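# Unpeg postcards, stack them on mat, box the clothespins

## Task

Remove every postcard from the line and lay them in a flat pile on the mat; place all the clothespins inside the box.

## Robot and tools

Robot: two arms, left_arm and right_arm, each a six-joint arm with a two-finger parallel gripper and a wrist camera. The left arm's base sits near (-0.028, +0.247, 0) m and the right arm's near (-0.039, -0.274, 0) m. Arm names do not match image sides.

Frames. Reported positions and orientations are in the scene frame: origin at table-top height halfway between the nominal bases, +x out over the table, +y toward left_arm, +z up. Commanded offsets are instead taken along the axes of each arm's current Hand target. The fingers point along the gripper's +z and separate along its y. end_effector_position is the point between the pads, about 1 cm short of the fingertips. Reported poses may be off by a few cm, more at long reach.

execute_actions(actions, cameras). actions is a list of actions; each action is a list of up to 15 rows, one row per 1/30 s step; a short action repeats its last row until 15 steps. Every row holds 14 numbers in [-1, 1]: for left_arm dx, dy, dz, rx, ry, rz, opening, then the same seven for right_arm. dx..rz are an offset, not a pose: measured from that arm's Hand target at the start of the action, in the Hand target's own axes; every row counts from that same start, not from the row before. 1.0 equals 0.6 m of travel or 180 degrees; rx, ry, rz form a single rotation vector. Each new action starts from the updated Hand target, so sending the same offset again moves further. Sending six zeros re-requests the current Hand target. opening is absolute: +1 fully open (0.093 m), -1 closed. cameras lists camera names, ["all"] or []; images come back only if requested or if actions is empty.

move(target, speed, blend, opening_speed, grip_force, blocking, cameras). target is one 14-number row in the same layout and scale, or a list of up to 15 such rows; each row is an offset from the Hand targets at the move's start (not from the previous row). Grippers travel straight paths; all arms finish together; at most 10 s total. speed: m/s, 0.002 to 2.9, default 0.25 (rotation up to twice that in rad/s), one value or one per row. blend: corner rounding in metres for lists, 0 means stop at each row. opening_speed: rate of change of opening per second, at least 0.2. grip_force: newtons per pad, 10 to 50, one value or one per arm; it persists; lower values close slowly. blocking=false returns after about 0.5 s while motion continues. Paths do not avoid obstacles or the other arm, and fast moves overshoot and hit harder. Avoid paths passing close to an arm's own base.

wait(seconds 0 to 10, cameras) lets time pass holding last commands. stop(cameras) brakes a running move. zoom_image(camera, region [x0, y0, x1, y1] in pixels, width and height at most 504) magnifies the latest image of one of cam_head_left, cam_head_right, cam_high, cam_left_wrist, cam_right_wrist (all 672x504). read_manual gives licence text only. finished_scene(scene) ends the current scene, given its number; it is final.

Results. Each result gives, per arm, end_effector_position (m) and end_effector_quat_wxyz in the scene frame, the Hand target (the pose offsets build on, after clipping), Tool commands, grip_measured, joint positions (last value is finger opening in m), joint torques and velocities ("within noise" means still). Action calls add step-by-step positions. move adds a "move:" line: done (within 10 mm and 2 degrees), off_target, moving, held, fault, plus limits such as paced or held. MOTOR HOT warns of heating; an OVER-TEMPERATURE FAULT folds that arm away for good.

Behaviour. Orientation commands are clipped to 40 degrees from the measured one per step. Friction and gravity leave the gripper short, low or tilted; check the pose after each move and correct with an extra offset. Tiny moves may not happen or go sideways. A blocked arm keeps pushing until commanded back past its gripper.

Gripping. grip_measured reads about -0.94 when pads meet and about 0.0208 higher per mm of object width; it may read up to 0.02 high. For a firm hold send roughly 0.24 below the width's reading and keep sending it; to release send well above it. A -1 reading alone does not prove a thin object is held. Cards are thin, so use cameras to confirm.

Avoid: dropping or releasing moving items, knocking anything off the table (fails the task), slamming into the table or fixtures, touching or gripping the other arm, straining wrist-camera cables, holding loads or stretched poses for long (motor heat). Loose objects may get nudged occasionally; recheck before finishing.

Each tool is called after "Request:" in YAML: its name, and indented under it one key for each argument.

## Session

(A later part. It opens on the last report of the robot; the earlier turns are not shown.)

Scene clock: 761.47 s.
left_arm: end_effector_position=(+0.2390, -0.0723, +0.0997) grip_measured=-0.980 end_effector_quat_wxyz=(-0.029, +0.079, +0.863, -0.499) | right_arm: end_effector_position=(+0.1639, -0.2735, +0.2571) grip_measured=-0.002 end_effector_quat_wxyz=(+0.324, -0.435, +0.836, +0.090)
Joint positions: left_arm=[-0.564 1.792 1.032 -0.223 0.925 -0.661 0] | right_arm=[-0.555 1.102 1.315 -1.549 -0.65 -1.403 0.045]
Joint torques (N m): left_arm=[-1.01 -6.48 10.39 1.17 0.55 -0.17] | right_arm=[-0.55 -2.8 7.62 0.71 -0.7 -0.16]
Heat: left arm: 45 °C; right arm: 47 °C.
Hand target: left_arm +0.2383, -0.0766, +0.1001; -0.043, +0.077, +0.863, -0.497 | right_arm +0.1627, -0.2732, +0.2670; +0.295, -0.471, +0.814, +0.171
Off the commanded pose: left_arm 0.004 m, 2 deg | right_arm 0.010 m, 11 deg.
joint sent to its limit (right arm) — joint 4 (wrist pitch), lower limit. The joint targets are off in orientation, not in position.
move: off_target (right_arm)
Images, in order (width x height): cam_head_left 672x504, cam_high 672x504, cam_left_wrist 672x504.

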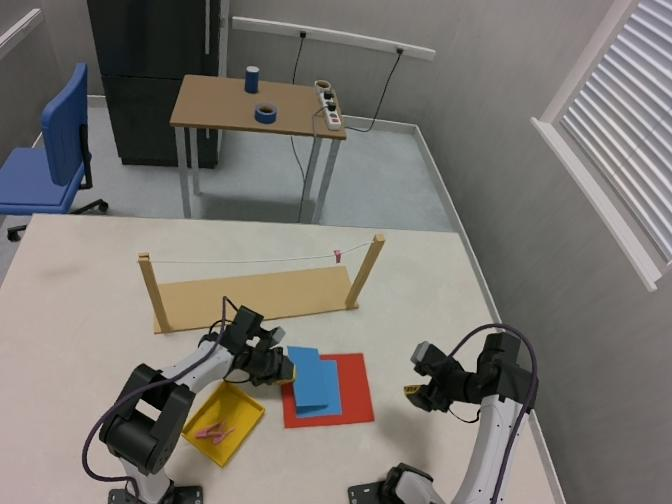

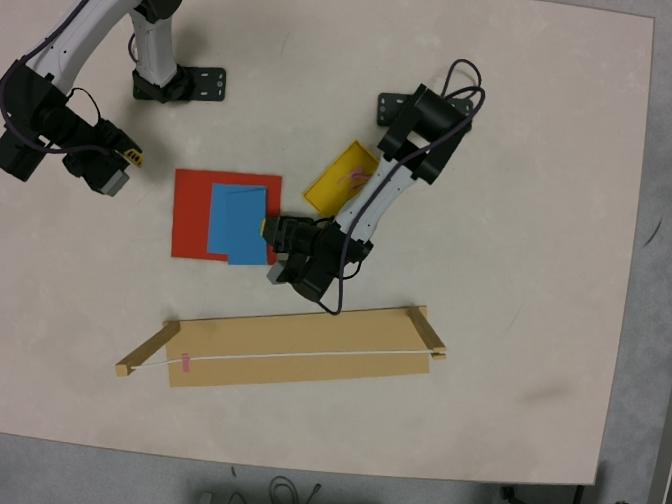

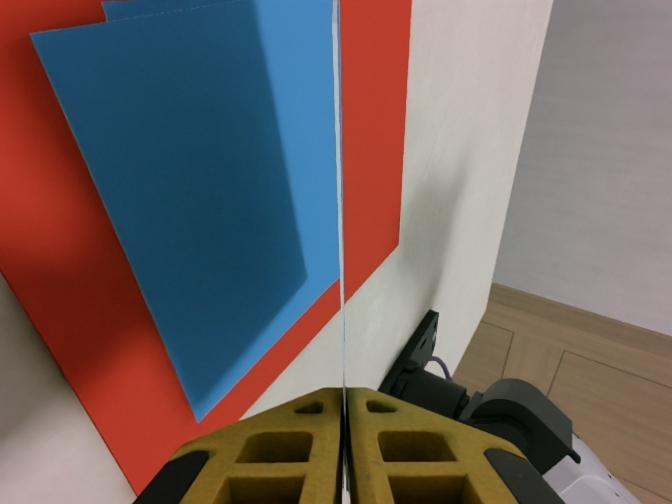

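Request:
move:
  target:
    - [0.016,0.086,0.078,0,0,0,-1,0,0,0,0,0,0,0]
    - [0.016,0.086,0.078,0,0,0,-0.7,0,0,0,0,0,0,0]
    - [0.016,0.086,-0.06,0,0,0,-0.7,0,0,0,0,0,0,0]
  speed: 0.1
  opening_speed: 0.4
  cameras: ["cam_high","cam_left_wrist","cam_head_left"]

Scene clock: 774.40 s.
left_arm: end_effector_position=(+0.2356, -0.0189, +0.0615) grip_measured=-0.702 end_effector_quat_wxyz=(-0.050, +0.070, +0.866, -0.493) | right_arm: end_effector_position=(+0.1639, -0.2735, +0.2571) grip_measured=-0.002 end_effector_quat_wxyz=(+0.324, -0.435, +0.836, +0.090)
Joint positions: left_arm=[-0.422 1.831 0.944 -0.329 0.996 -0.436 0.012] | right_arm=[-0.555 1.102 1.315 -1.549 -0.65 -1.404 0.045]
Joint torques (N m): left_arm=[0.32 -9.43 9.11 0.68 0.62 0.1] | right_arm=[-0.55 -2.81 7.62 0.71 -0.7 -0.15]
Heat: left arm: 45 °C; right arm: 45 °C.
Hand target: left_arm +0.2389, -0.0189, +0.0736; -0.043, +0.077, +0.863, -0.497 | right_arm +0.1627, -0.2732, +0.2670; +0.295, -0.471, +0.814, +0.171
Off the commanded pose: left_arm 0.012 m, 1 deg | right_arm 0.010 m, 11 deg.
joint sent to its limit (right arm) — joint 4 (wrist pitch), lower limit. The joint targets are off in orientation, not in position.
move: off_target (left_arm, right_arm); target 2's new opening was sent with left_arm's hand 0.022 m and 4 deg from that target
Images, in order (width x height): cam_head_left 672x504, cam_high 672x504, cam_left_wrist 672x504.

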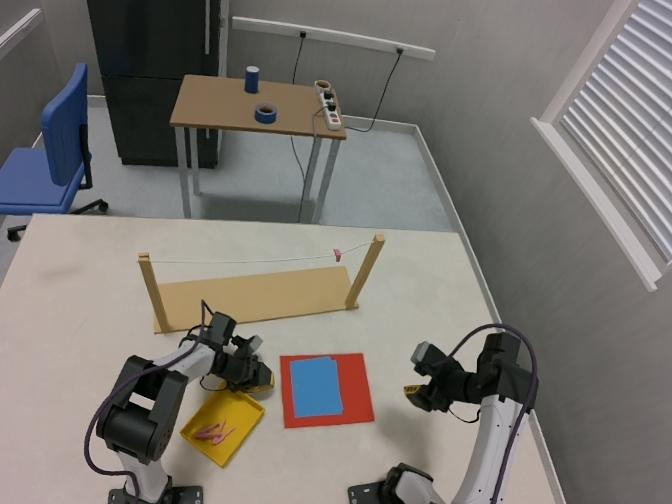

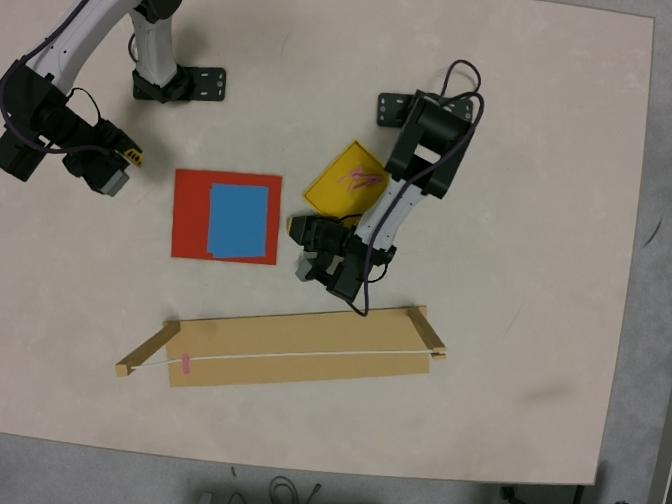

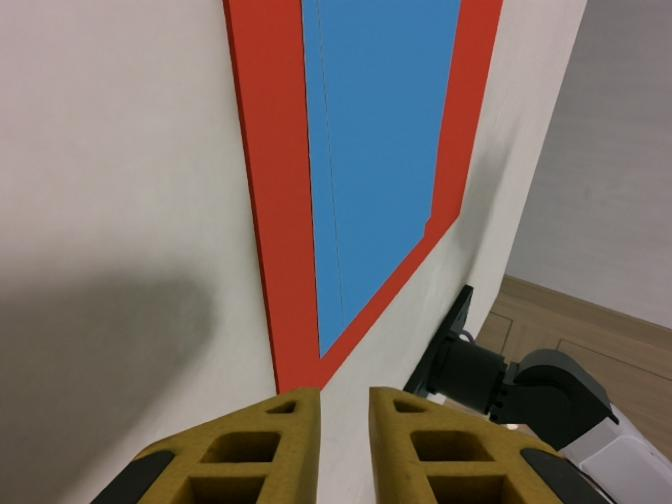

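Request:
move:
  target: [-0.218,-0.234,-0.159,0.029,-0.326,0.345,0.45,0,0,0,0,0,0,0]
  cameras: ["cam_high","cam_left_wrist"]

Scene clock: 783.20 s.
left_arm: end_effector_position=(+0.3639, -0.0273, +0.2345) grip_measured=+0.448 end_effector_quat_wxyz=(+0.595, +0.243, +0.610, -0.464) | right_arm: end_effector_position=(+0.1639, -0.2735, +0.2571) grip_measured=-0.002 end_effector_quat_wxyz=(+0.324, -0.435, +0.836, +0.090)
Joint positions: left_arm=[-0.42 1.789 0.795 1.166 0.632 -0.386 0.067] | right_arm=[-0.555 1.102 1.315 -1.549 -0.65 -1.404 0.045]
Joint torques (N m): left_arm=[-0.35 -6.28 10.09 2.35 -0.13 0.09] | right_arm=[-0.55 -2.81 7.61 0.71 -0.7 -0.16]
Heat: left arm: 45 °C; right arm: 44 °C.
Hand target: left_arm +0.3694, -0.0297, +0.2432; +0.613, +0.248, +0.595, -0.457 | right_arm +0.1627, -0.2732, +0.2670; +0.295, -0.471, +0.814, +0.171
Off the commanded pose: left_arm 0.011 m, 3 deg | right_arm 0.010 m, 11 deg.
joint sent to its limit (right arm) — joint 4 (wrist pitch), lower limit. The joint targets are off in orientation, not in position.
move: off_target (left_arm, right_arm)
Images, in order (width x height): cam_high 672x504, cam_left_wrist 672x504.

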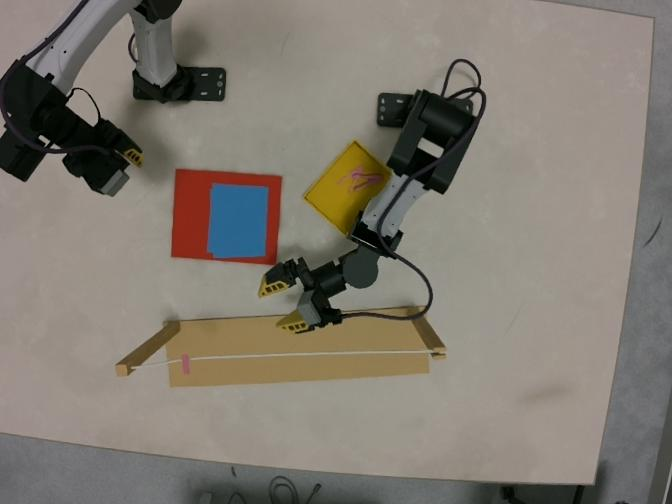

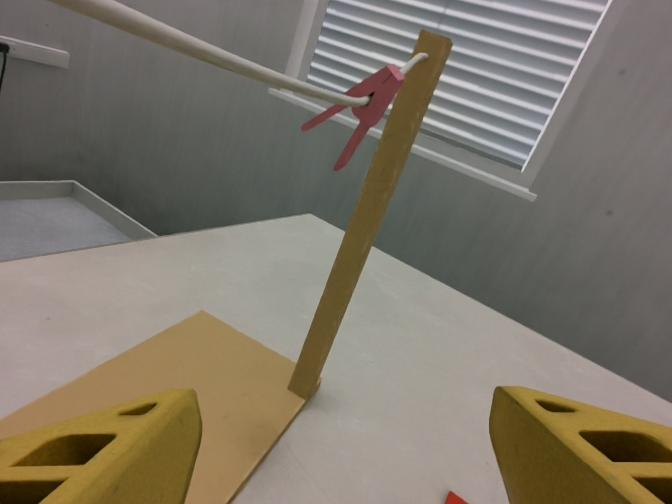

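Request:
move:
  target: [-0.04,-0.085,0.08,0,0,0.22,0.45,0,0,0,0,0,0,0]
  cameras: ["cam_high","cam_left_wrist"]

Scene clock: 788.70 s.
left_arm: end_effector_position=(+0.3545, -0.0864, +0.2608) grip_measured=+0.449 end_effector_quat_wxyz=(+0.713, +0.438, +0.496, -0.231) | right_arm: end_effector_position=(+0.1639, -0.2735, +0.2571) grip_measured=-0.002 end_effector_quat_wxyz=(+0.324, -0.435, +0.836, +0.090)
Joint positions: left_arm=[-0.587 1.767 0.925 0.982 0.464 0.348 0.067] | right_arm=[-0.555 1.102 1.315 -1.549 -0.65 -1.404 0.045]
Joint torques (N m): left_arm=[-0.96 -10.85 11.14 2.02 -0.13 -0.01] | right_arm=[-0.55 -2.81 7.62 0.71 -0.7 -0.15]
Heat: left arm: 45 °C; right arm: 44 °C.
Hand target: left_arm +0.3528, -0.0875, +0.2866; +0.731, +0.435, +0.475, -0.223 | right_arm +0.1627, -0.2732, +0.2670; +0.295, -0.471, +0.814, +0.171
Off the commanded pose: left_arm 0.026 m, 3 deg | right_arm 0.010 m, 11 deg.
joint sent to its limit (right arm) — joint 4 (wrist pitch), lower limit. The joint targets are off in orientation, not in position.
move: off_target (left_arm, right_arm)
Images, in order (width x height): cam_high 672x504, cam_left_wrist 672x504.

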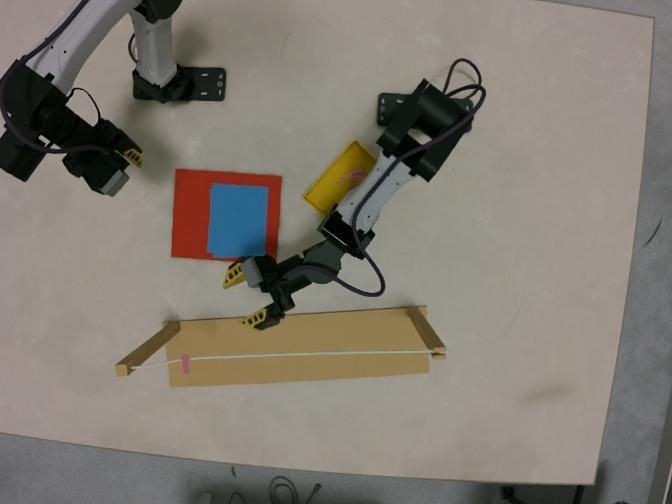

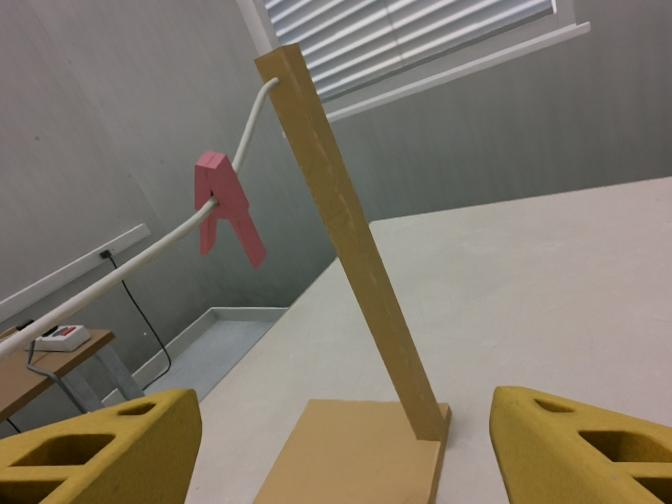

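Request:
move:
  target: [0.02,0.1,0.07,0,0,-0.05,0.45,0,0,0,0,0,0,0]
  speed: 0.15
  cameras: ["cam_high","cam_left_wrist"]

Scene clock: 792.20 s.
left_arm: end_effector_position=(+0.4179, -0.0890, +0.3073) grip_measured=+0.449 end_effector_quat_wxyz=(+0.713, +0.397, +0.508, -0.276) | right_arm: end_effector_position=(+0.1639, -0.2735, +0.2571) grip_measured=-0.002 end_effector_quat_wxyz=(+0.324, -0.435, +0.836, +0.090)
Joint positions: left_arm=[-0.511 1.898 1.254 0.841 0.532 0.193 0.067] | right_arm=[-0.555 1.102 1.315 -1.549 -0.65 -1.404 0.045]
Joint torques (N m): left_arm=[0.23 -7.69 11.86 2 0 -0.2] | right_arm=[-0.55 -2.81 7.62 0.71 -0.7 -0.16]
Heat: left arm: 45 °C; right arm: 44 °C.
Hand target: left_arm +0.4236, -0.0907, +0.3084; +0.712, +0.397, +0.508, -0.280 | right_arm +0.1627, -0.2732, +0.2670; +0.295, -0.471, +0.814, +0.171
Off the commanded pose: left_arm 0.006 m, 0 deg | right_arm 0.010 m, 11 deg.
joint sent to its limit (right arm) — joint 4 (wrist pitch), lower limit. The joint targets are off in orientation, not in position.
move: off_target (right_arm)
Images, in order (width x height): cam_high 672x504, cam_left_wrist 672x504.

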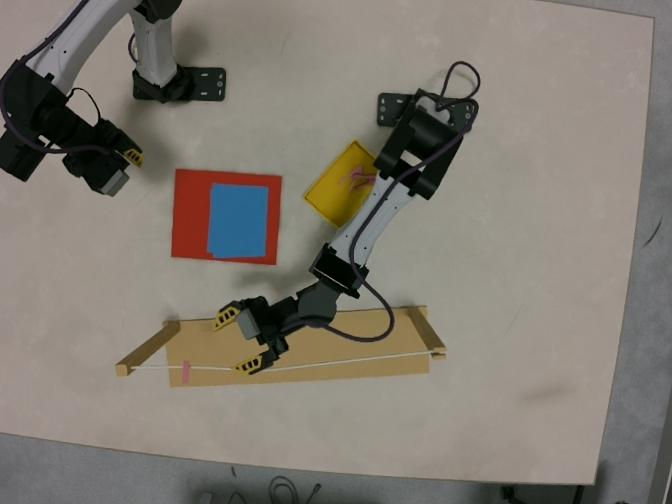

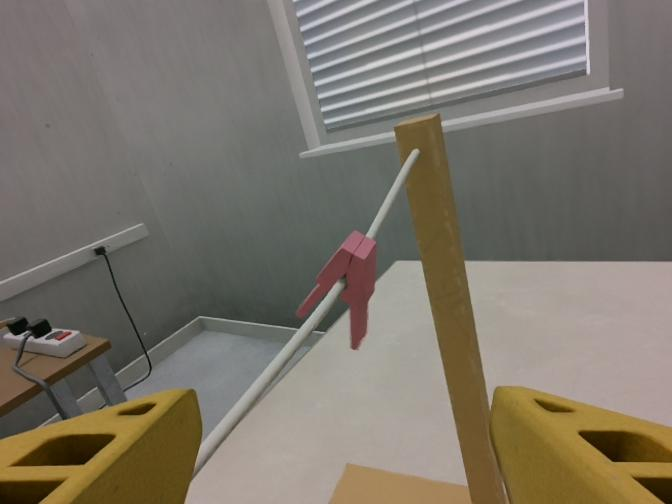

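Request:
move:
  target:
    - [0,0,-0.05,0,0,0,0.45,0,0,0,0,0,0,0]
    - [0.06,-0.02,-0.05,0,0,0.08,0.45,0,0,0,0,0,0,0]
    - [0.055,-0.02,0.06,0,0,0.08,0.45,0,0,0,0,0,0,0]
  speed: 0.15
  cameras: ["cam_high","cam_left_wrist"]

Scene clock: 798.87 s.
left_arm: end_effector_position=(+0.4374, -0.1232, +0.2798) grip_measured=+0.449 end_effector_quat_wxyz=(+0.739, +0.456, +0.457, -0.194) | right_arm: end_effector_position=(+0.1639, -0.2735, +0.2571) grip_measured=-0.002 end_effector_quat_wxyz=(+0.324, -0.435, +0.836, +0.090)
Joint positions: left_arm=[-0.556 2.059 1.372 0.878 0.497 0.436 0.067] | right_arm=[-0.555 1.102 1.315 -1.549 -0.65 -1.404 0.045]
Joint torques (N m): left_arm=[-0.53 -8.87 11.78 2.01 -0.14 -0.06] | right_arm=[-0.55 -2.81 7.62 0.71 -0.7 -0.15]
Heat: left arm: 45 °C; right arm: 44 °C.
Hand target: left_arm +0.4429, -0.1274, +0.2799; +0.741, +0.457, +0.455, -0.188 | right_arm +0.1627, -0.2732, +0.2670; +0.295, -0.471, +0.814, +0.171
Off the commanded pose: left_arm 0.007 m, 1 deg | right_arm 0.010 m, 11 deg.
joint sent to its limit (right arm) — joint 4 (wrist pitch), lower limit. The joint targets are off in orientation, not in position.
move: off_target (right_arm)
Images, in order (width x height): cam_high 672x504, cam_left_wrist 672x504.

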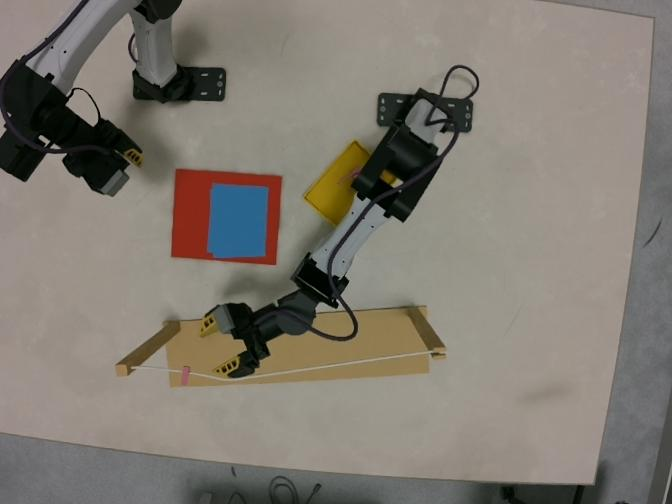

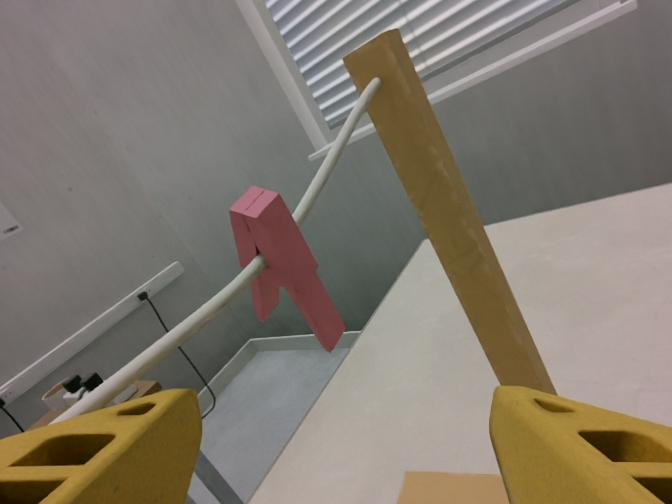

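Request:
move:
  target: [0.022,0.055,0,0,0,-0.11,0.45,0,0,0,0,0,0,0]
  speed: 0.1
  cameras: ["cam_high","cam_left_wrist"]

Scene clock: 804.83 s.
left_arm: end_effector_position=(+0.4655, -0.1089, +0.2864) grip_measured=+0.449 end_effector_quat_wxyz=(+0.698, +0.373, +0.526, -0.311) | right_arm: end_effector_position=(+0.1639, -0.2735, +0.2571) grip_measured=-0.002 end_effector_quat_wxyz=(+0.324, -0.435, +0.836, +0.090)
Joint positions: left_arm=[-0.499 2.11 1.477 0.831 0.546 0.094 0.067] | right_arm=[-0.555 1.102 1.315 -1.549 -0.65 -1.404 0.045]
Joint torques (N m): left_arm=[0.62 -9.4 11.97 2.03 0.01 -0.15] | right_arm=[-0.55 -2.81 7.62 0.71 -0.7 -0.16]
Heat: left arm: 46 °C; right arm: 44 °C.
Hand target: left_arm +0.4726, -0.1088, +0.2855; +0.698, +0.372, +0.526, -0.313 | right_arm +0.1627, -0.2732, +0.2670; +0.295, -0.471, +0.814, +0.171
Off the commanded pose: left_arm 0.007 m, 0 deg | right_arm 0.010 m, 11 deg.
joint sent to its limit (right arm) — joint 4 (wrist pitch), lower limit. The joint targets are off in orientation, not in position.
move: off_target (right_arm)
Images, in order (width x height): cam_high 672x504, cam_left_wrist 672x504.

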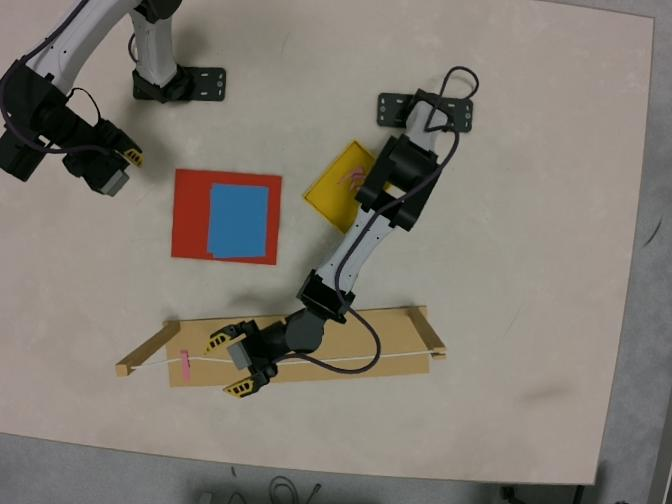

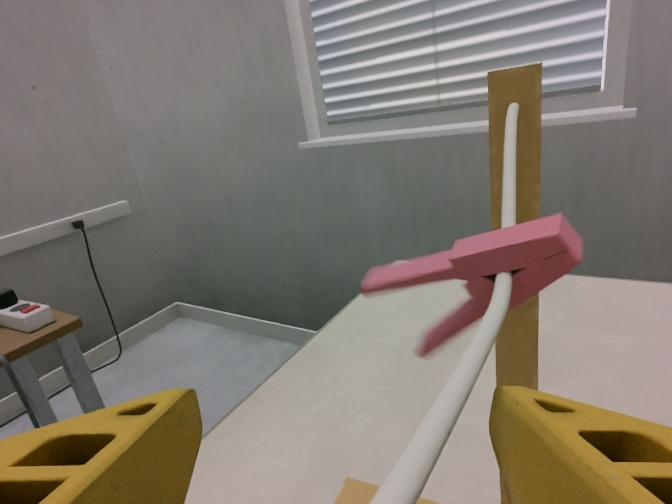

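Request:
move:
  target:
    - [0.05,-0.0,-0.1,0,0,0,0.45,0,0,0,0,0,0,0]
    - [0.03,-0.06,-0.12,0,0,0,0.45,0,0,0,0,0,0,0]
  speed: 0.12

Request:
wait:
  seconds: 3
  cameras: ["cam_high","cam_left_wrist"]

Scene clock: 809.63 s.
left_arm: end_effector_position=(+0.4169, -0.0707, +0.2324) grip_measured=+0.449 end_effector_quat_wxyz=(+0.681, +0.373, +0.542, -0.320) | right_arm: end_effector_position=(+0.1639, -0.2735, +0.2571) grip_measured=-0.002 end_effector_quat_wxyz=(+0.324, -0.435, +0.836, +0.090)
Joint positions: left_arm=[-0.468 1.996 1.09 1.066 0.587 0.075 0.067] | right_arm=[-0.555 1.102 1.315 -1.549 -0.65 -1.404 0.045]
Joint torques (N m): left_arm=[-0.34 -12.51 6.26 2.31 -0.14 -0.07] | right_arm=[-0.55 -2.81 7.62 0.71 -0.7 -0.16]
Heat: left arm: 46 °C; right arm: 43 °C.
Hand target: left_arm +0.4112, -0.0675, +0.2490; +0.698, +0.372, +0.526, -0.313 | right_arm +0.1627, -0.2732, +0.2670; +0.295, -0.471, +0.814, +0.171
Off the commanded pose: left_arm 0.018 m, 3 deg | right_arm 0.010 m, 11 deg.
joint sent to its limit (right arm) — joint 4 (wrist pitch), lower limit. The joint targets are off in orientation, not in position.
move: off_target (left_arm, right_arm)

Scene clock: 812.63 s.
left_arm: end_effector_position=(+0.4170, -0.0707, +0.2324) grip_measured=+0.449 end_effector_quat_wxyz=(+0.681, +0.373, +0.542, -0.319) | right_arm: end_effector_position=(+0.1639, -0.2735, +0.2571) grip_measured=-0.002 end_effector_quat_wxyz=(+0.324, -0.435, +0.836, +0.090)
Joint positions: left_arm=[-0.468 1.996 1.09 1.066 0.586 0.075 0.067] | right_arm=[-0.555 1.102 1.315 -1.549 -0.65 -1.404 0.045]
Joint torques (N m): left_arm=[-0.43 -12.74 6.26 2.31 -0.19 -0.11] | right_arm=[-0.55 -2.81 7.62 0.71 -0.7 -0.16]
Heat: left arm: 46 °C; right arm: 43 °C.
Hand target: left_arm +0.4112, -0.0675, +0.2490; +0.698, +0.372, +0.526, -0.313 | right_arm +0.1627, -0.2732, +0.2670; +0.295, -0.471, +0.814, +0.171
Tool commands: left_gripper/opening=+0.45 right_gripper/opening=+0.0
Off the commanded pose: left_arm 0.018 m, 3 deg | right_arm 0.010 m, 11 deg.
wait: 3.00 s; at rest by 0.17 s
Images, in order (width x height): cam_high 672x504, cam_left_wrist 672x504.

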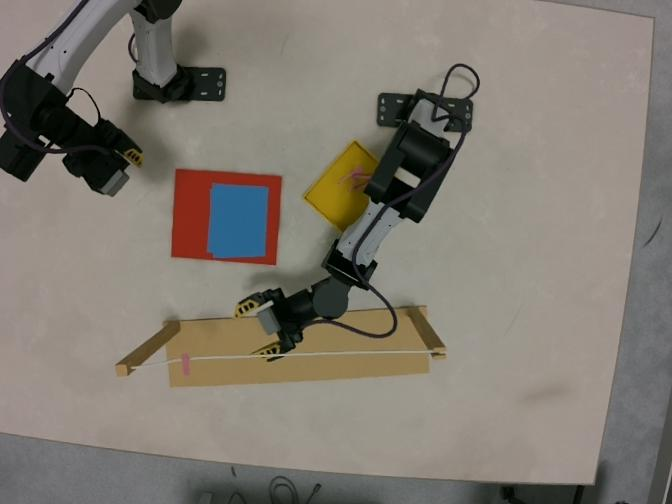

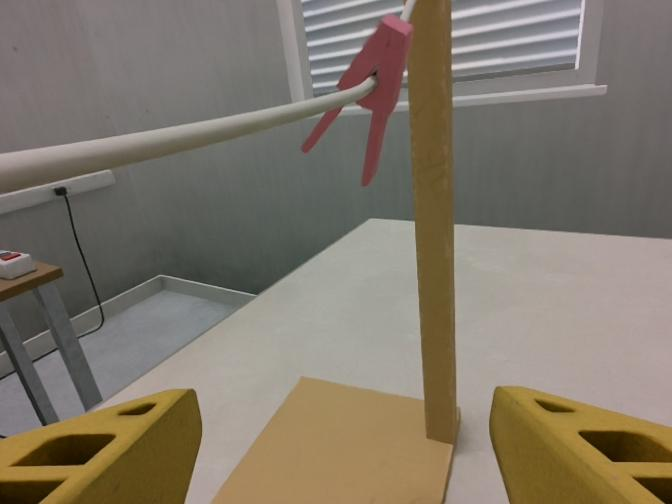

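Request:
move:
  target: [-0.025,-0.045,0.06,0,0,0.14,0.45,0,0,0,0,0,0,0]
  speed: 0.1
  cameras: ["cam_high","cam_left_wrist"]

Scene clock: 820.37 s.
left_arm: end_effector_position=(+0.4045, -0.1087, +0.2387) grip_measured=+0.449 end_effector_quat_wxyz=(+0.733, +0.482, +0.452, -0.161) | right_arm: end_effector_position=(+0.1639, -0.2735, +0.2571) grip_measured=-0.002 end_effector_quat_wxyz=(+0.324, -0.435, +0.836, +0.090)
Joint positions: left_arm=[-0.568 1.996 1.131 1.008 0.479 0.534 0.067] | right_arm=[-0.555 1.102 1.315 -1.549 -0.65 -1.404 0.045]
Joint torques (N m): left_arm=[-1.09 -12.27 11.08 2.03 -0.11 -0.02] | right_arm=[-0.55 -2.81 7.62 0.71 -0.7 -0.15]
Heat: left arm: 46 °C; right arm: 43 °C.
Hand target: left_arm +0.4032, -0.1116, +0.2645; +0.749, +0.478, +0.432, -0.153 | right_arm +0.1627, -0.2732, +0.2670; +0.295, -0.471, +0.814, +0.171
Off the commanded pose: left_arm 0.026 m, 3 deg | right_arm 0.010 m, 11 deg.
joint sent to its limit (right arm) — joint 4 (wrist pitch), lower limit. The joint targets are off in orientation, not in position.
move: off_target (left_arm, right_arm)
Images, in order (width x height): cam_high 672x504, cam_left_wrist 672x504.

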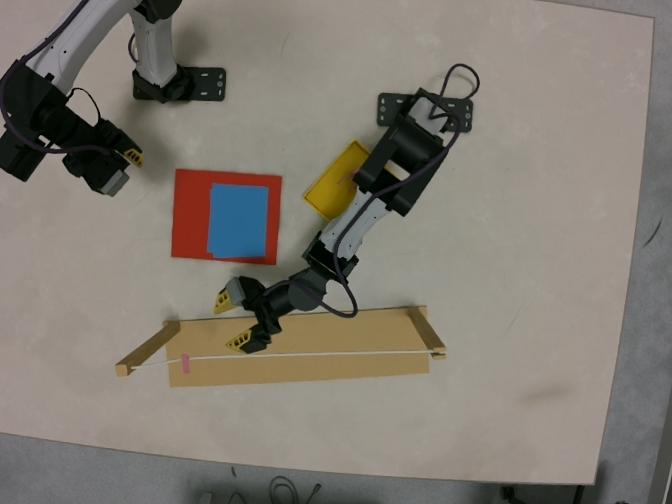

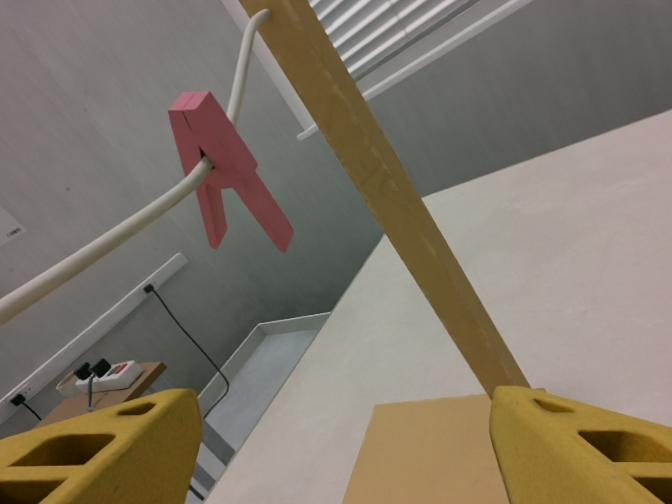

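Request:
move:
  target: [-0.005,0.08,0.0,0,0,-0.10,0.45,0,0,0,0,0,0,0]
  speed: 0.1
  cameras: ["cam_high","cam_left_wrist"]

Scene clock: 825.17 s.
left_arm: end_effector_position=(+0.4334, -0.0920, +0.2642) grip_measured=+0.449 end_effector_quat_wxyz=(+0.699, +0.408, +0.522, -0.269) | right_arm: end_effector_position=(+0.1639, -0.2735, +0.2571) grip_measured=-0.002 end_effector_quat_wxyz=(+0.324, -0.435, +0.836, +0.090)
Joint positions: left_arm=[-0.499 1.996 1.255 0.884 0.545 0.221 0.067] | right_arm=[-0.555 1.102 1.315 -1.549 -0.65 -1.404 0.045]
Joint torques (N m): left_arm=[0.47 -12.97 11.37 2.03 0.05 -0.27] | right_arm=[-0.55 -2.82 7.62 0.71 -0.7 -0.16]
Heat: left arm: 46 °C; right arm: 43 °C.
Hand target: left_arm +0.4323, -0.0882, +0.2950; +0.716, +0.404, +0.502, -0.268 | right_arm +0.1627, -0.2732, +0.2670; +0.295, -0.471, +0.814, +0.171
Off the commanded pose: left_arm 0.031 m, 3 deg | right_arm 0.010 m, 11 deg.
joint sent to its limit (right arm) — joint 4 (wrist pitch), lower limit. The joint targets are off in orientation, not in position.
move: off_target (left_arm, right_arm)
Images, in order (width x height): cam_high 672x504, cam_left_wrist 672x504.

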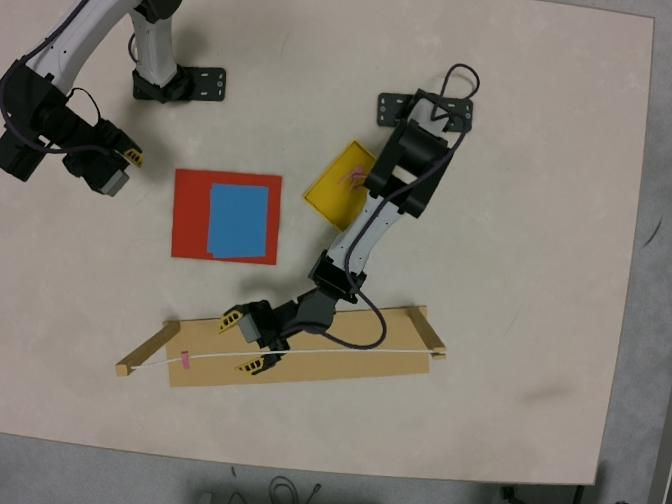

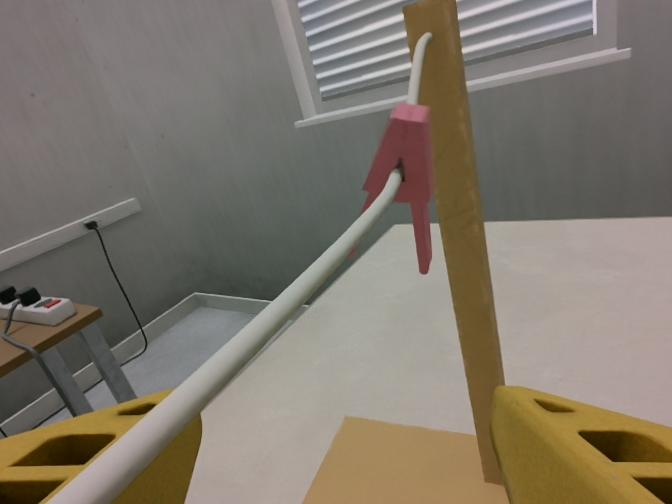

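Request:
move:
  target: [0.0,-0.035,0.07,0,0,0.03,0.45,0,0,0,0,0,0,0]
  speed: 0.1
  cameras: ["cam_high","cam_left_wrist"]

Scene clock: 830.97 s.
left_arm: end_effector_position=(+0.4311, -0.1315, +0.2930) grip_measured=+0.449 end_effector_quat_wxyz=(+0.723, +0.427, +0.486, -0.241) | right_arm: end_effector_position=(+0.1639, -0.2735, +0.2571) grip_measured=-0.002 end_effector_quat_wxyz=(+0.324, -0.435, +0.836, +0.090)
Joint positions: left_arm=[-0.578 2.032 1.394 0.821 0.476 0.314 0.067] | right_arm=[-0.555 1.102 1.315 -1.549 -0.65 -1.404 0.045]
Joint torques (N m): left_arm=[-0.32 -9.07 12.03 2.05 -0.15 0.02] | right_arm=[-0.55 -2.81 7.61 0.71 -0.7 -0.15]
Heat: left arm: 46 °C; right arm: 43 °C.
Hand target: left_arm +0.4368, -0.1350, +0.2955; +0.728, +0.428, +0.482, -0.234 | right_arm +0.1627, -0.2732, +0.2670; +0.295, -0.471, +0.814, +0.171
Off the commanded pose: left_arm 0.007 m, 1 deg | right_arm 0.010 m, 11 deg.
joint sent to its limit (right arm) — joint 4 (wrist pitch), lower limit. The joint targets are off in orientation, not in position.
move: off_target (right_arm)
Images, in order (width x height): cam_high 672x504, cam_left_wrist 672x504.

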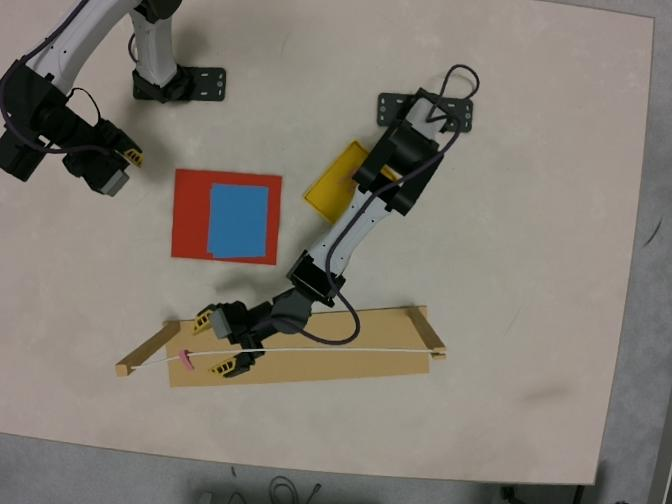

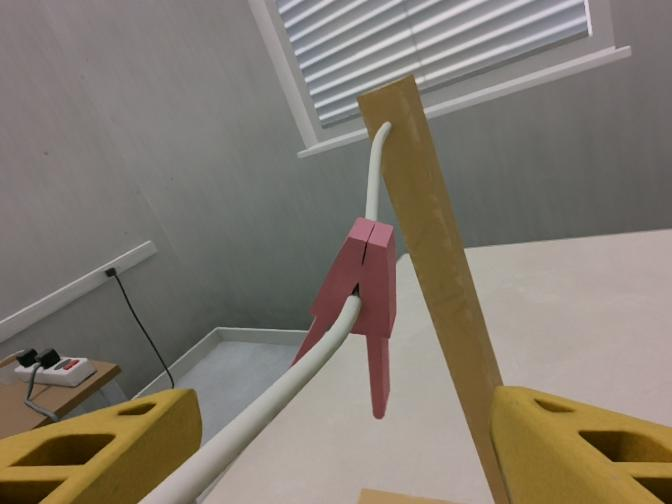

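Request:
move:
  target:
    - [0.008,0.0,0.0,0,0,0.03,0.45,0,0,0,0,0,0,0]
    - [0.02,0.0,0.065,0,0,0.04,0.45,0,0,0,0,0,0,0]
  speed: 0.07
  cameras: ["cam_high","cam_left_wrist"]

Scene clock: 835.23 s.
left_arm: end_effector_position=(+0.4581, -0.1612, +0.2922) grip_measured=+0.449 end_effector_quat_wxyz=(+0.739, +0.455, +0.458, -0.192) | right_arm: end_effector_position=(+0.1639, -0.2735, +0.2571) grip_measured=-0.002 end_effector_quat_wxyz=(+0.324, -0.435, +0.836, +0.090)
Joint positions: left_arm=[-0.603 2.173 1.608 0.752 0.446 0.447 0.067] | right_arm=[-0.555 1.102 1.315 -1.549 -0.65 -1.404 0.045]
Joint torques (N m): left_arm=[-0.91 -9.91 12.16 2.05 -0.12 -0.02] | right_arm=[-0.55 -2.81 7.62 0.71 -0.7 -0.16]
Heat: left arm: 47 °C; right arm: 43 °C.
Hand target: left_arm +0.4615, -0.1672, +0.2912; +0.741, +0.457, +0.455, -0.188 | right_arm +0.1627, -0.2732, +0.2670; +0.295, -0.471, +0.814, +0.171
Off the commanded pose: left_arm 0.007 m, 1 deg | right_arm 0.010 m, 11 deg.
joint sent to its limit (right arm) — joint 4 (wrist pitch), lower limit. The joint targets are off in orientation, not in position.
move: off_target (right_arm)
Images, in order (width x height): cam_high 672x504, cam_left_wrist 672x504.

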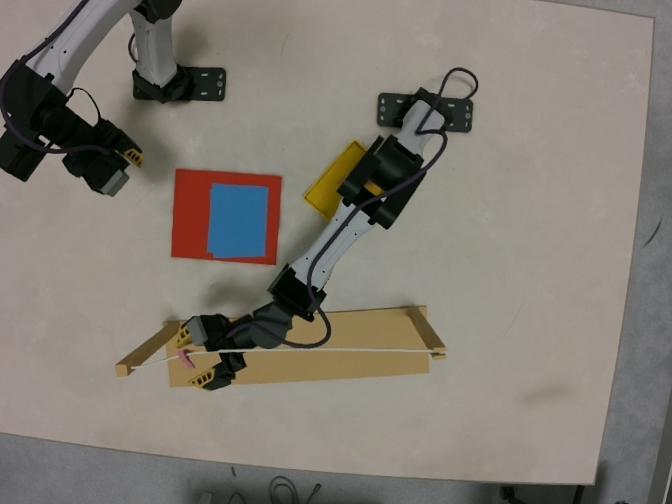

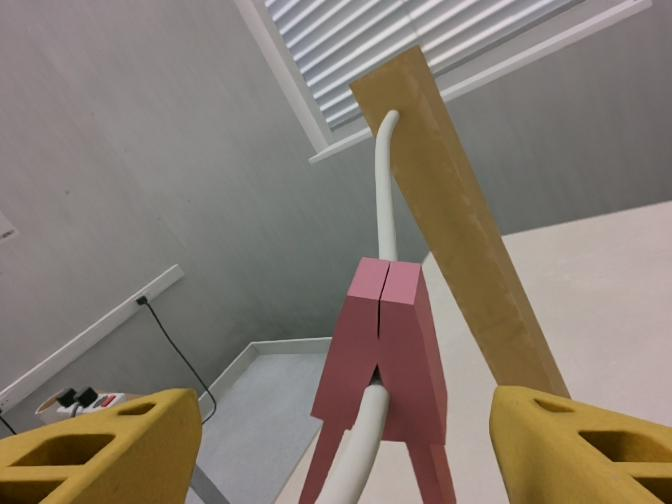

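Request:
move:
  target:
    - [0.028,-0.01,0.01,0,0,0,0.45,0,0,0,0,0,0,0]
    - [0.028,-0.01,0.01,0,0,0,-0.3,0,0,0,0,0,0,0]
  speed: 0.06
  opening_speed: 0.4
  cameras: ["cam_left_wrist"]

Scene clock: 840.53 s.
left_arm: end_effector_position=(+0.4673, -0.1669, +0.2671) grip_measured=-0.297 end_effector_quat_wxyz=(+0.728, +0.459, +0.471, -0.193) | right_arm: end_effector_position=(+0.1639, -0.2735, +0.2571) grip_measured=-0.002 end_effector_quat_wxyz=(+0.324, -0.435, +0.836, +0.090)
Joint positions: left_arm=[-0.603 2.231 1.63 0.751 0.444 0.448 0.031] | right_arm=[-0.555 1.102 1.315 -1.549 -0.65 -1.404 0.045]
Joint torques (N m): left_arm=[-1.03 -10.5 12.42 2.37 -0.11 -0.07] | right_arm=[-0.55 -2.81 7.62 0.71 -0.7 -0.16]
Heat: left arm: 47 °C; right arm: 43 °C.
Hand target: left_arm +0.4690, -0.1731, +0.2749; +0.741, +0.457, +0.455, -0.188 | right_arm +0.1627, -0.2732, +0.2670; +0.295, -0.471, +0.814, +0.171
Off the commanded pose: left_arm 0.010 m, 2 deg | right_arm 0.010 m, 11 deg.
joint sent to its limit (right arm) — joint 4 (wrist pitch), lower limit. The joint targets are off in orientation, not in position.
move: off_target (right_arm)
Images, in order (width x height): cam_left_wrist 672x504.

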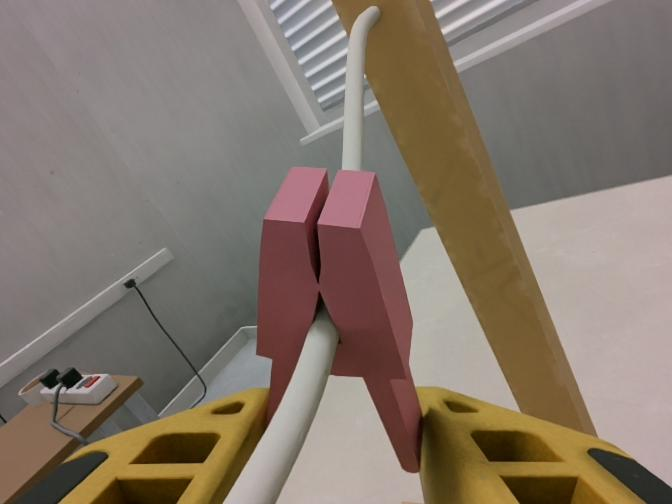

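Request:
move:
  target:
    - [0,0,0,0,0,0,-0.9,0,0,0,0,0,0,0]
  opening_speed: 0.3
  cameras: ["cam_left_wrist"]

Scene clock: 844.63 s.
left_arm: end_effector_position=(+0.4673, -0.1669, +0.2671) grip_measured=-0.754 end_effector_quat_wxyz=(+0.728, +0.459, +0.471, -0.193) | right_arm: end_effector_position=(+0.1639, -0.2735, +0.2571) grip_measured=-0.002 end_effector_quat_wxyz=(+0.324, -0.435, +0.836, +0.090)
Joint positions: left_arm=[-0.603 2.231 1.63 0.751 0.444 0.448 0.009] | right_arm=[-0.555 1.102 1.315 -1.549 -0.65 -1.404 0.045]
Joint torques (N m): left_arm=[-0.95 -10.43 12.36 2.39 -0.09 -0.03] | right_arm=[-0.55 -2.81 7.62 0.71 -0.7 -0.16]
Heat: left arm: 48 °C; right arm: 43 °C.
Hand target: left_arm +0.4690, -0.1731, +0.2749; +0.741, +0.457, +0.455, -0.188 | right_arm +0.1627, -0.2732, +0.2670; +0.295, -0.471, +0.814, +0.171
Off the commanded pose: left_arm 0.010 m, 2 deg | right_arm 0.010 m, 11 deg.
joint sent to its limit (right arm) — joint 4 (wrist pitch), lower limit. The joint targets are off in orientation, not in position.
move: off_target (right_arm)
Images, in order (width x height): cam_left_wrist 672x504.

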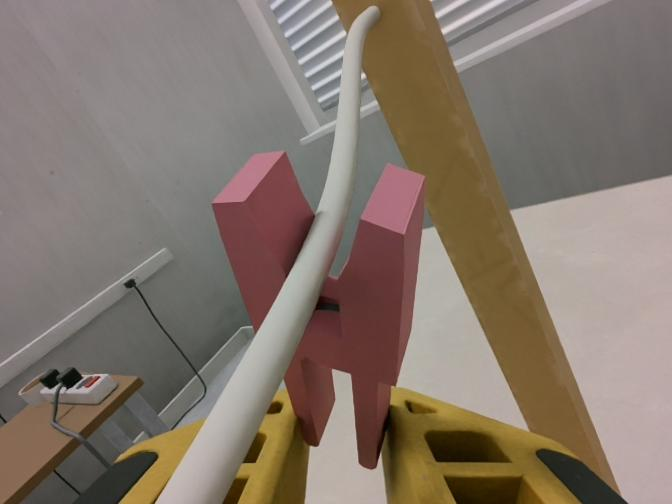

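Request:
move:
  target:
    - [0.04,0,-0.01,0,0,0,-0.9,0,0,0,0,0,0,0]
    - [0.05,0,-0.02,-0.17,0,0,-0.9,0,0,0,0,0,0,0]
    - [0.15,0,-0.04,-0.17,0,0,-0.9,0,0,0,0,0,0,0]
  speed: 0.1
  cameras: ["cam_left_wrist","cam_high","cam_head_left"]

Scene clock: 852.93 s.
left_arm: end_effector_position=(+0.5025, -0.1409, +0.1879) grip_measured=-0.773 end_effector_quat_wxyz=(+0.822, +0.258, +0.504, -0.053) | right_arm: end_effector_position=(+0.1639, -0.2735, +0.2571) grip_measured=-0.002 end_effector_quat_wxyz=(+0.324, -0.435, +0.836, +0.090)
Joint positions: left_arm=[-0.68 2.543 1.608 1.304 -0.114 0.454 0.008] | right_arm=[-0.555 1.102 1.315 -1.549 -0.65 -1.404 0.045]
Joint torques (N m): left_arm=[0.12 -11.33 10.51 2.48 0.09 -0.29] | right_arm=[-0.55 -2.81 7.62 0.71 -0.7 -0.15]
Heat: left arm: 48 °C; right arm: 43 °C.
Hand target: left_arm +0.5034, -0.1405, +0.1947; +0.835, +0.245, +0.488, -0.061 | right_arm +0.1627, -0.2732, +0.2670; +0.295, -0.471, +0.814, +0.171
Off the commanded pose: left_arm 0.007 m, 3 deg | right_arm 0.010 m, 11 deg.
joint sent to its limit (right arm) — joint 4 (wrist pitch), lower limit. The joint targets are off in orientation, not in position.
move: off_target (left_arm, right_arm)
Images, in order (width x height): cam_head_left 672x504, cam_high 672x504, cam_left_wrist 672x504.

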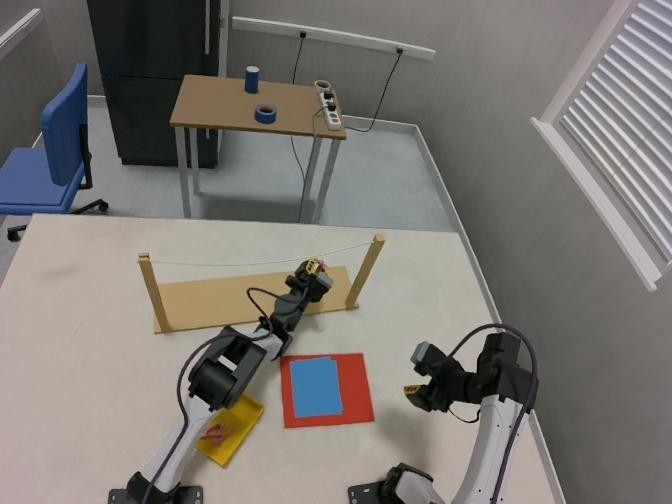

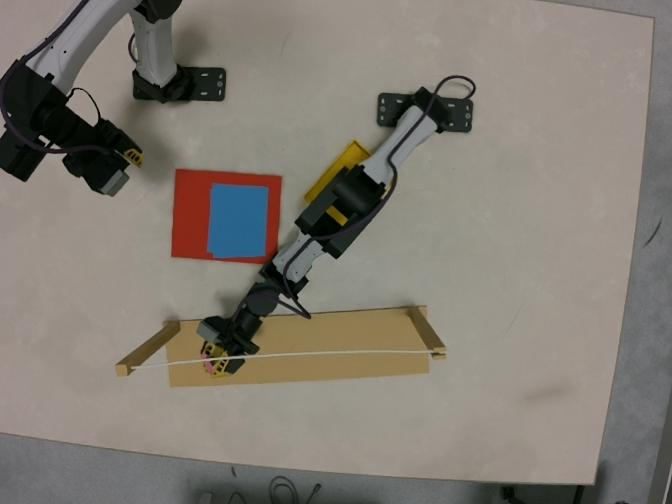

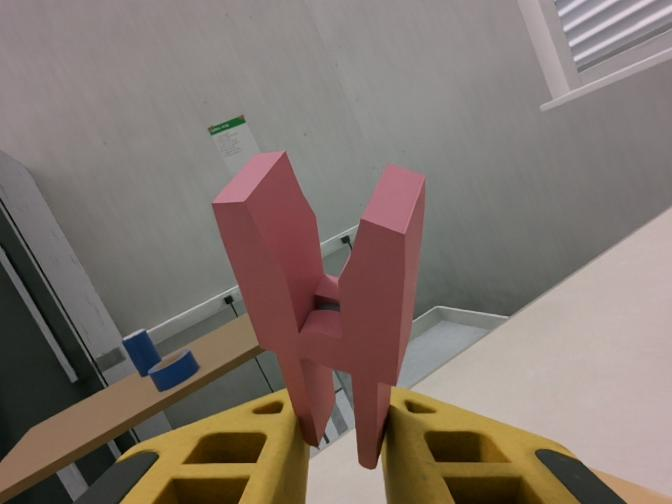

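Request:
move:
  target:
    - [0.025,-0.02,-0.135,0,0,0,-0.9,0,0,0,0,0,0,0]
    - [-0.14,0.137,-0.39,0,0.1,0,-0.9,0,0,0,0,0,0,0]
    - [-0.19,0.155,-0.637,-0.087,0.485,-0.157,-0.9,0,0,0,0,0,0,0]
  speed: 0.18
  blend: 0.03
  cameras: ["cam_left_wrist","cam_high","cam_head_left"]

Scene clock: 865.13 s.
left_arm: end_effector_position=(+0.1756, +0.1032, +0.1651) grip_measured=-0.773 end_effector_quat_wxyz=(+0.264, +0.010, +0.965, -0.002) | right_arm: end_effector_position=(+0.1639, -0.2735, +0.2571) grip_measured=-0.002 end_effector_quat_wxyz=(+0.324, -0.435, +0.836, +0.090)
Joint positions: left_arm=[-0.897 1.13 0.996 -1.069 -0.396 -0.784 0.008] | right_arm=[-0.555 1.102 1.315 -1.549 -0.65 -1.404 0.045]
Joint torques (N m): left_arm=[0.59 -1.91 10.97 0.85 -0.27 -0.27] | right_arm=[-0.55 -2.81 7.61 0.71 -0.7 -0.16]
Heat: left arm: 49 °C; right arm: 43 °C.
Hand target: left_arm +0.1762, +0.1046, +0.1696; +0.259, +0.001, +0.966, +0.000 | right_arm +0.1627, -0.2732, +0.2670; +0.295, -0.471, +0.814, +0.171
Off the commanded pose: left_arm 0.005 m, 1 deg | right_arm 0.010 m, 11 deg.
joint sent to its limit (right arm) — joint 4 (wrist pitch), lower limit. The joint targets are off in orientation, not in position.
move: off_target (right_arm)
Images, in order (width x height): cam_head_left 672x504, cam_high 672x504, cam_left_wrist 672x504.

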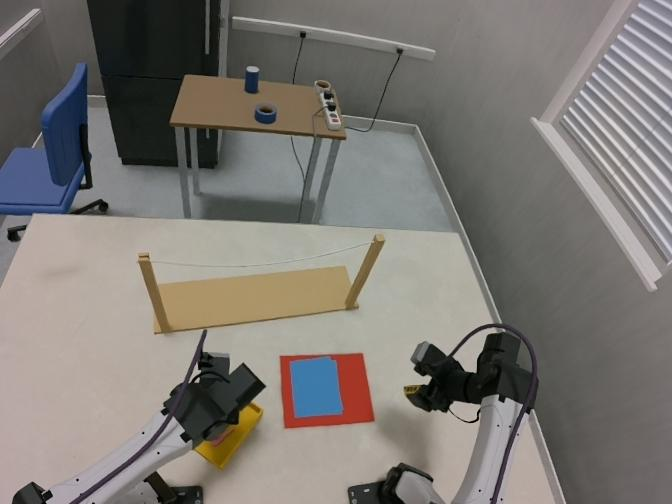

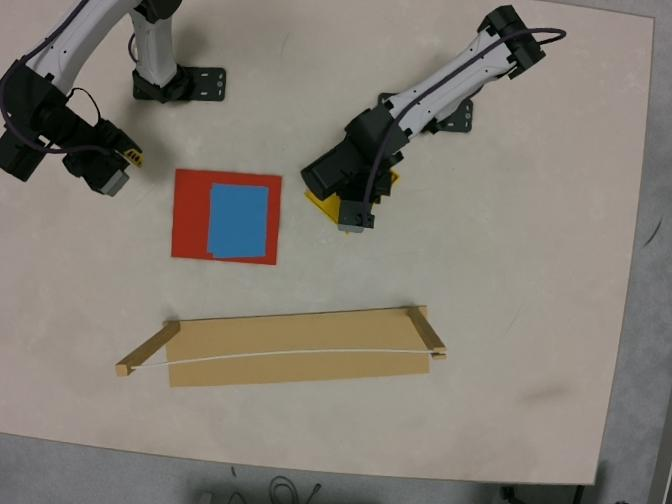

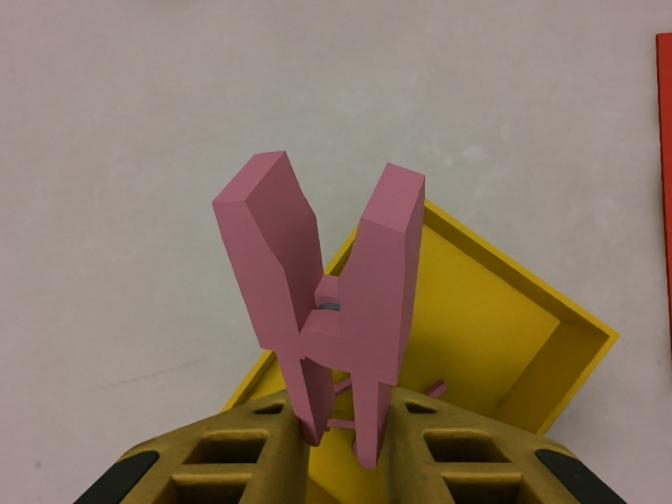

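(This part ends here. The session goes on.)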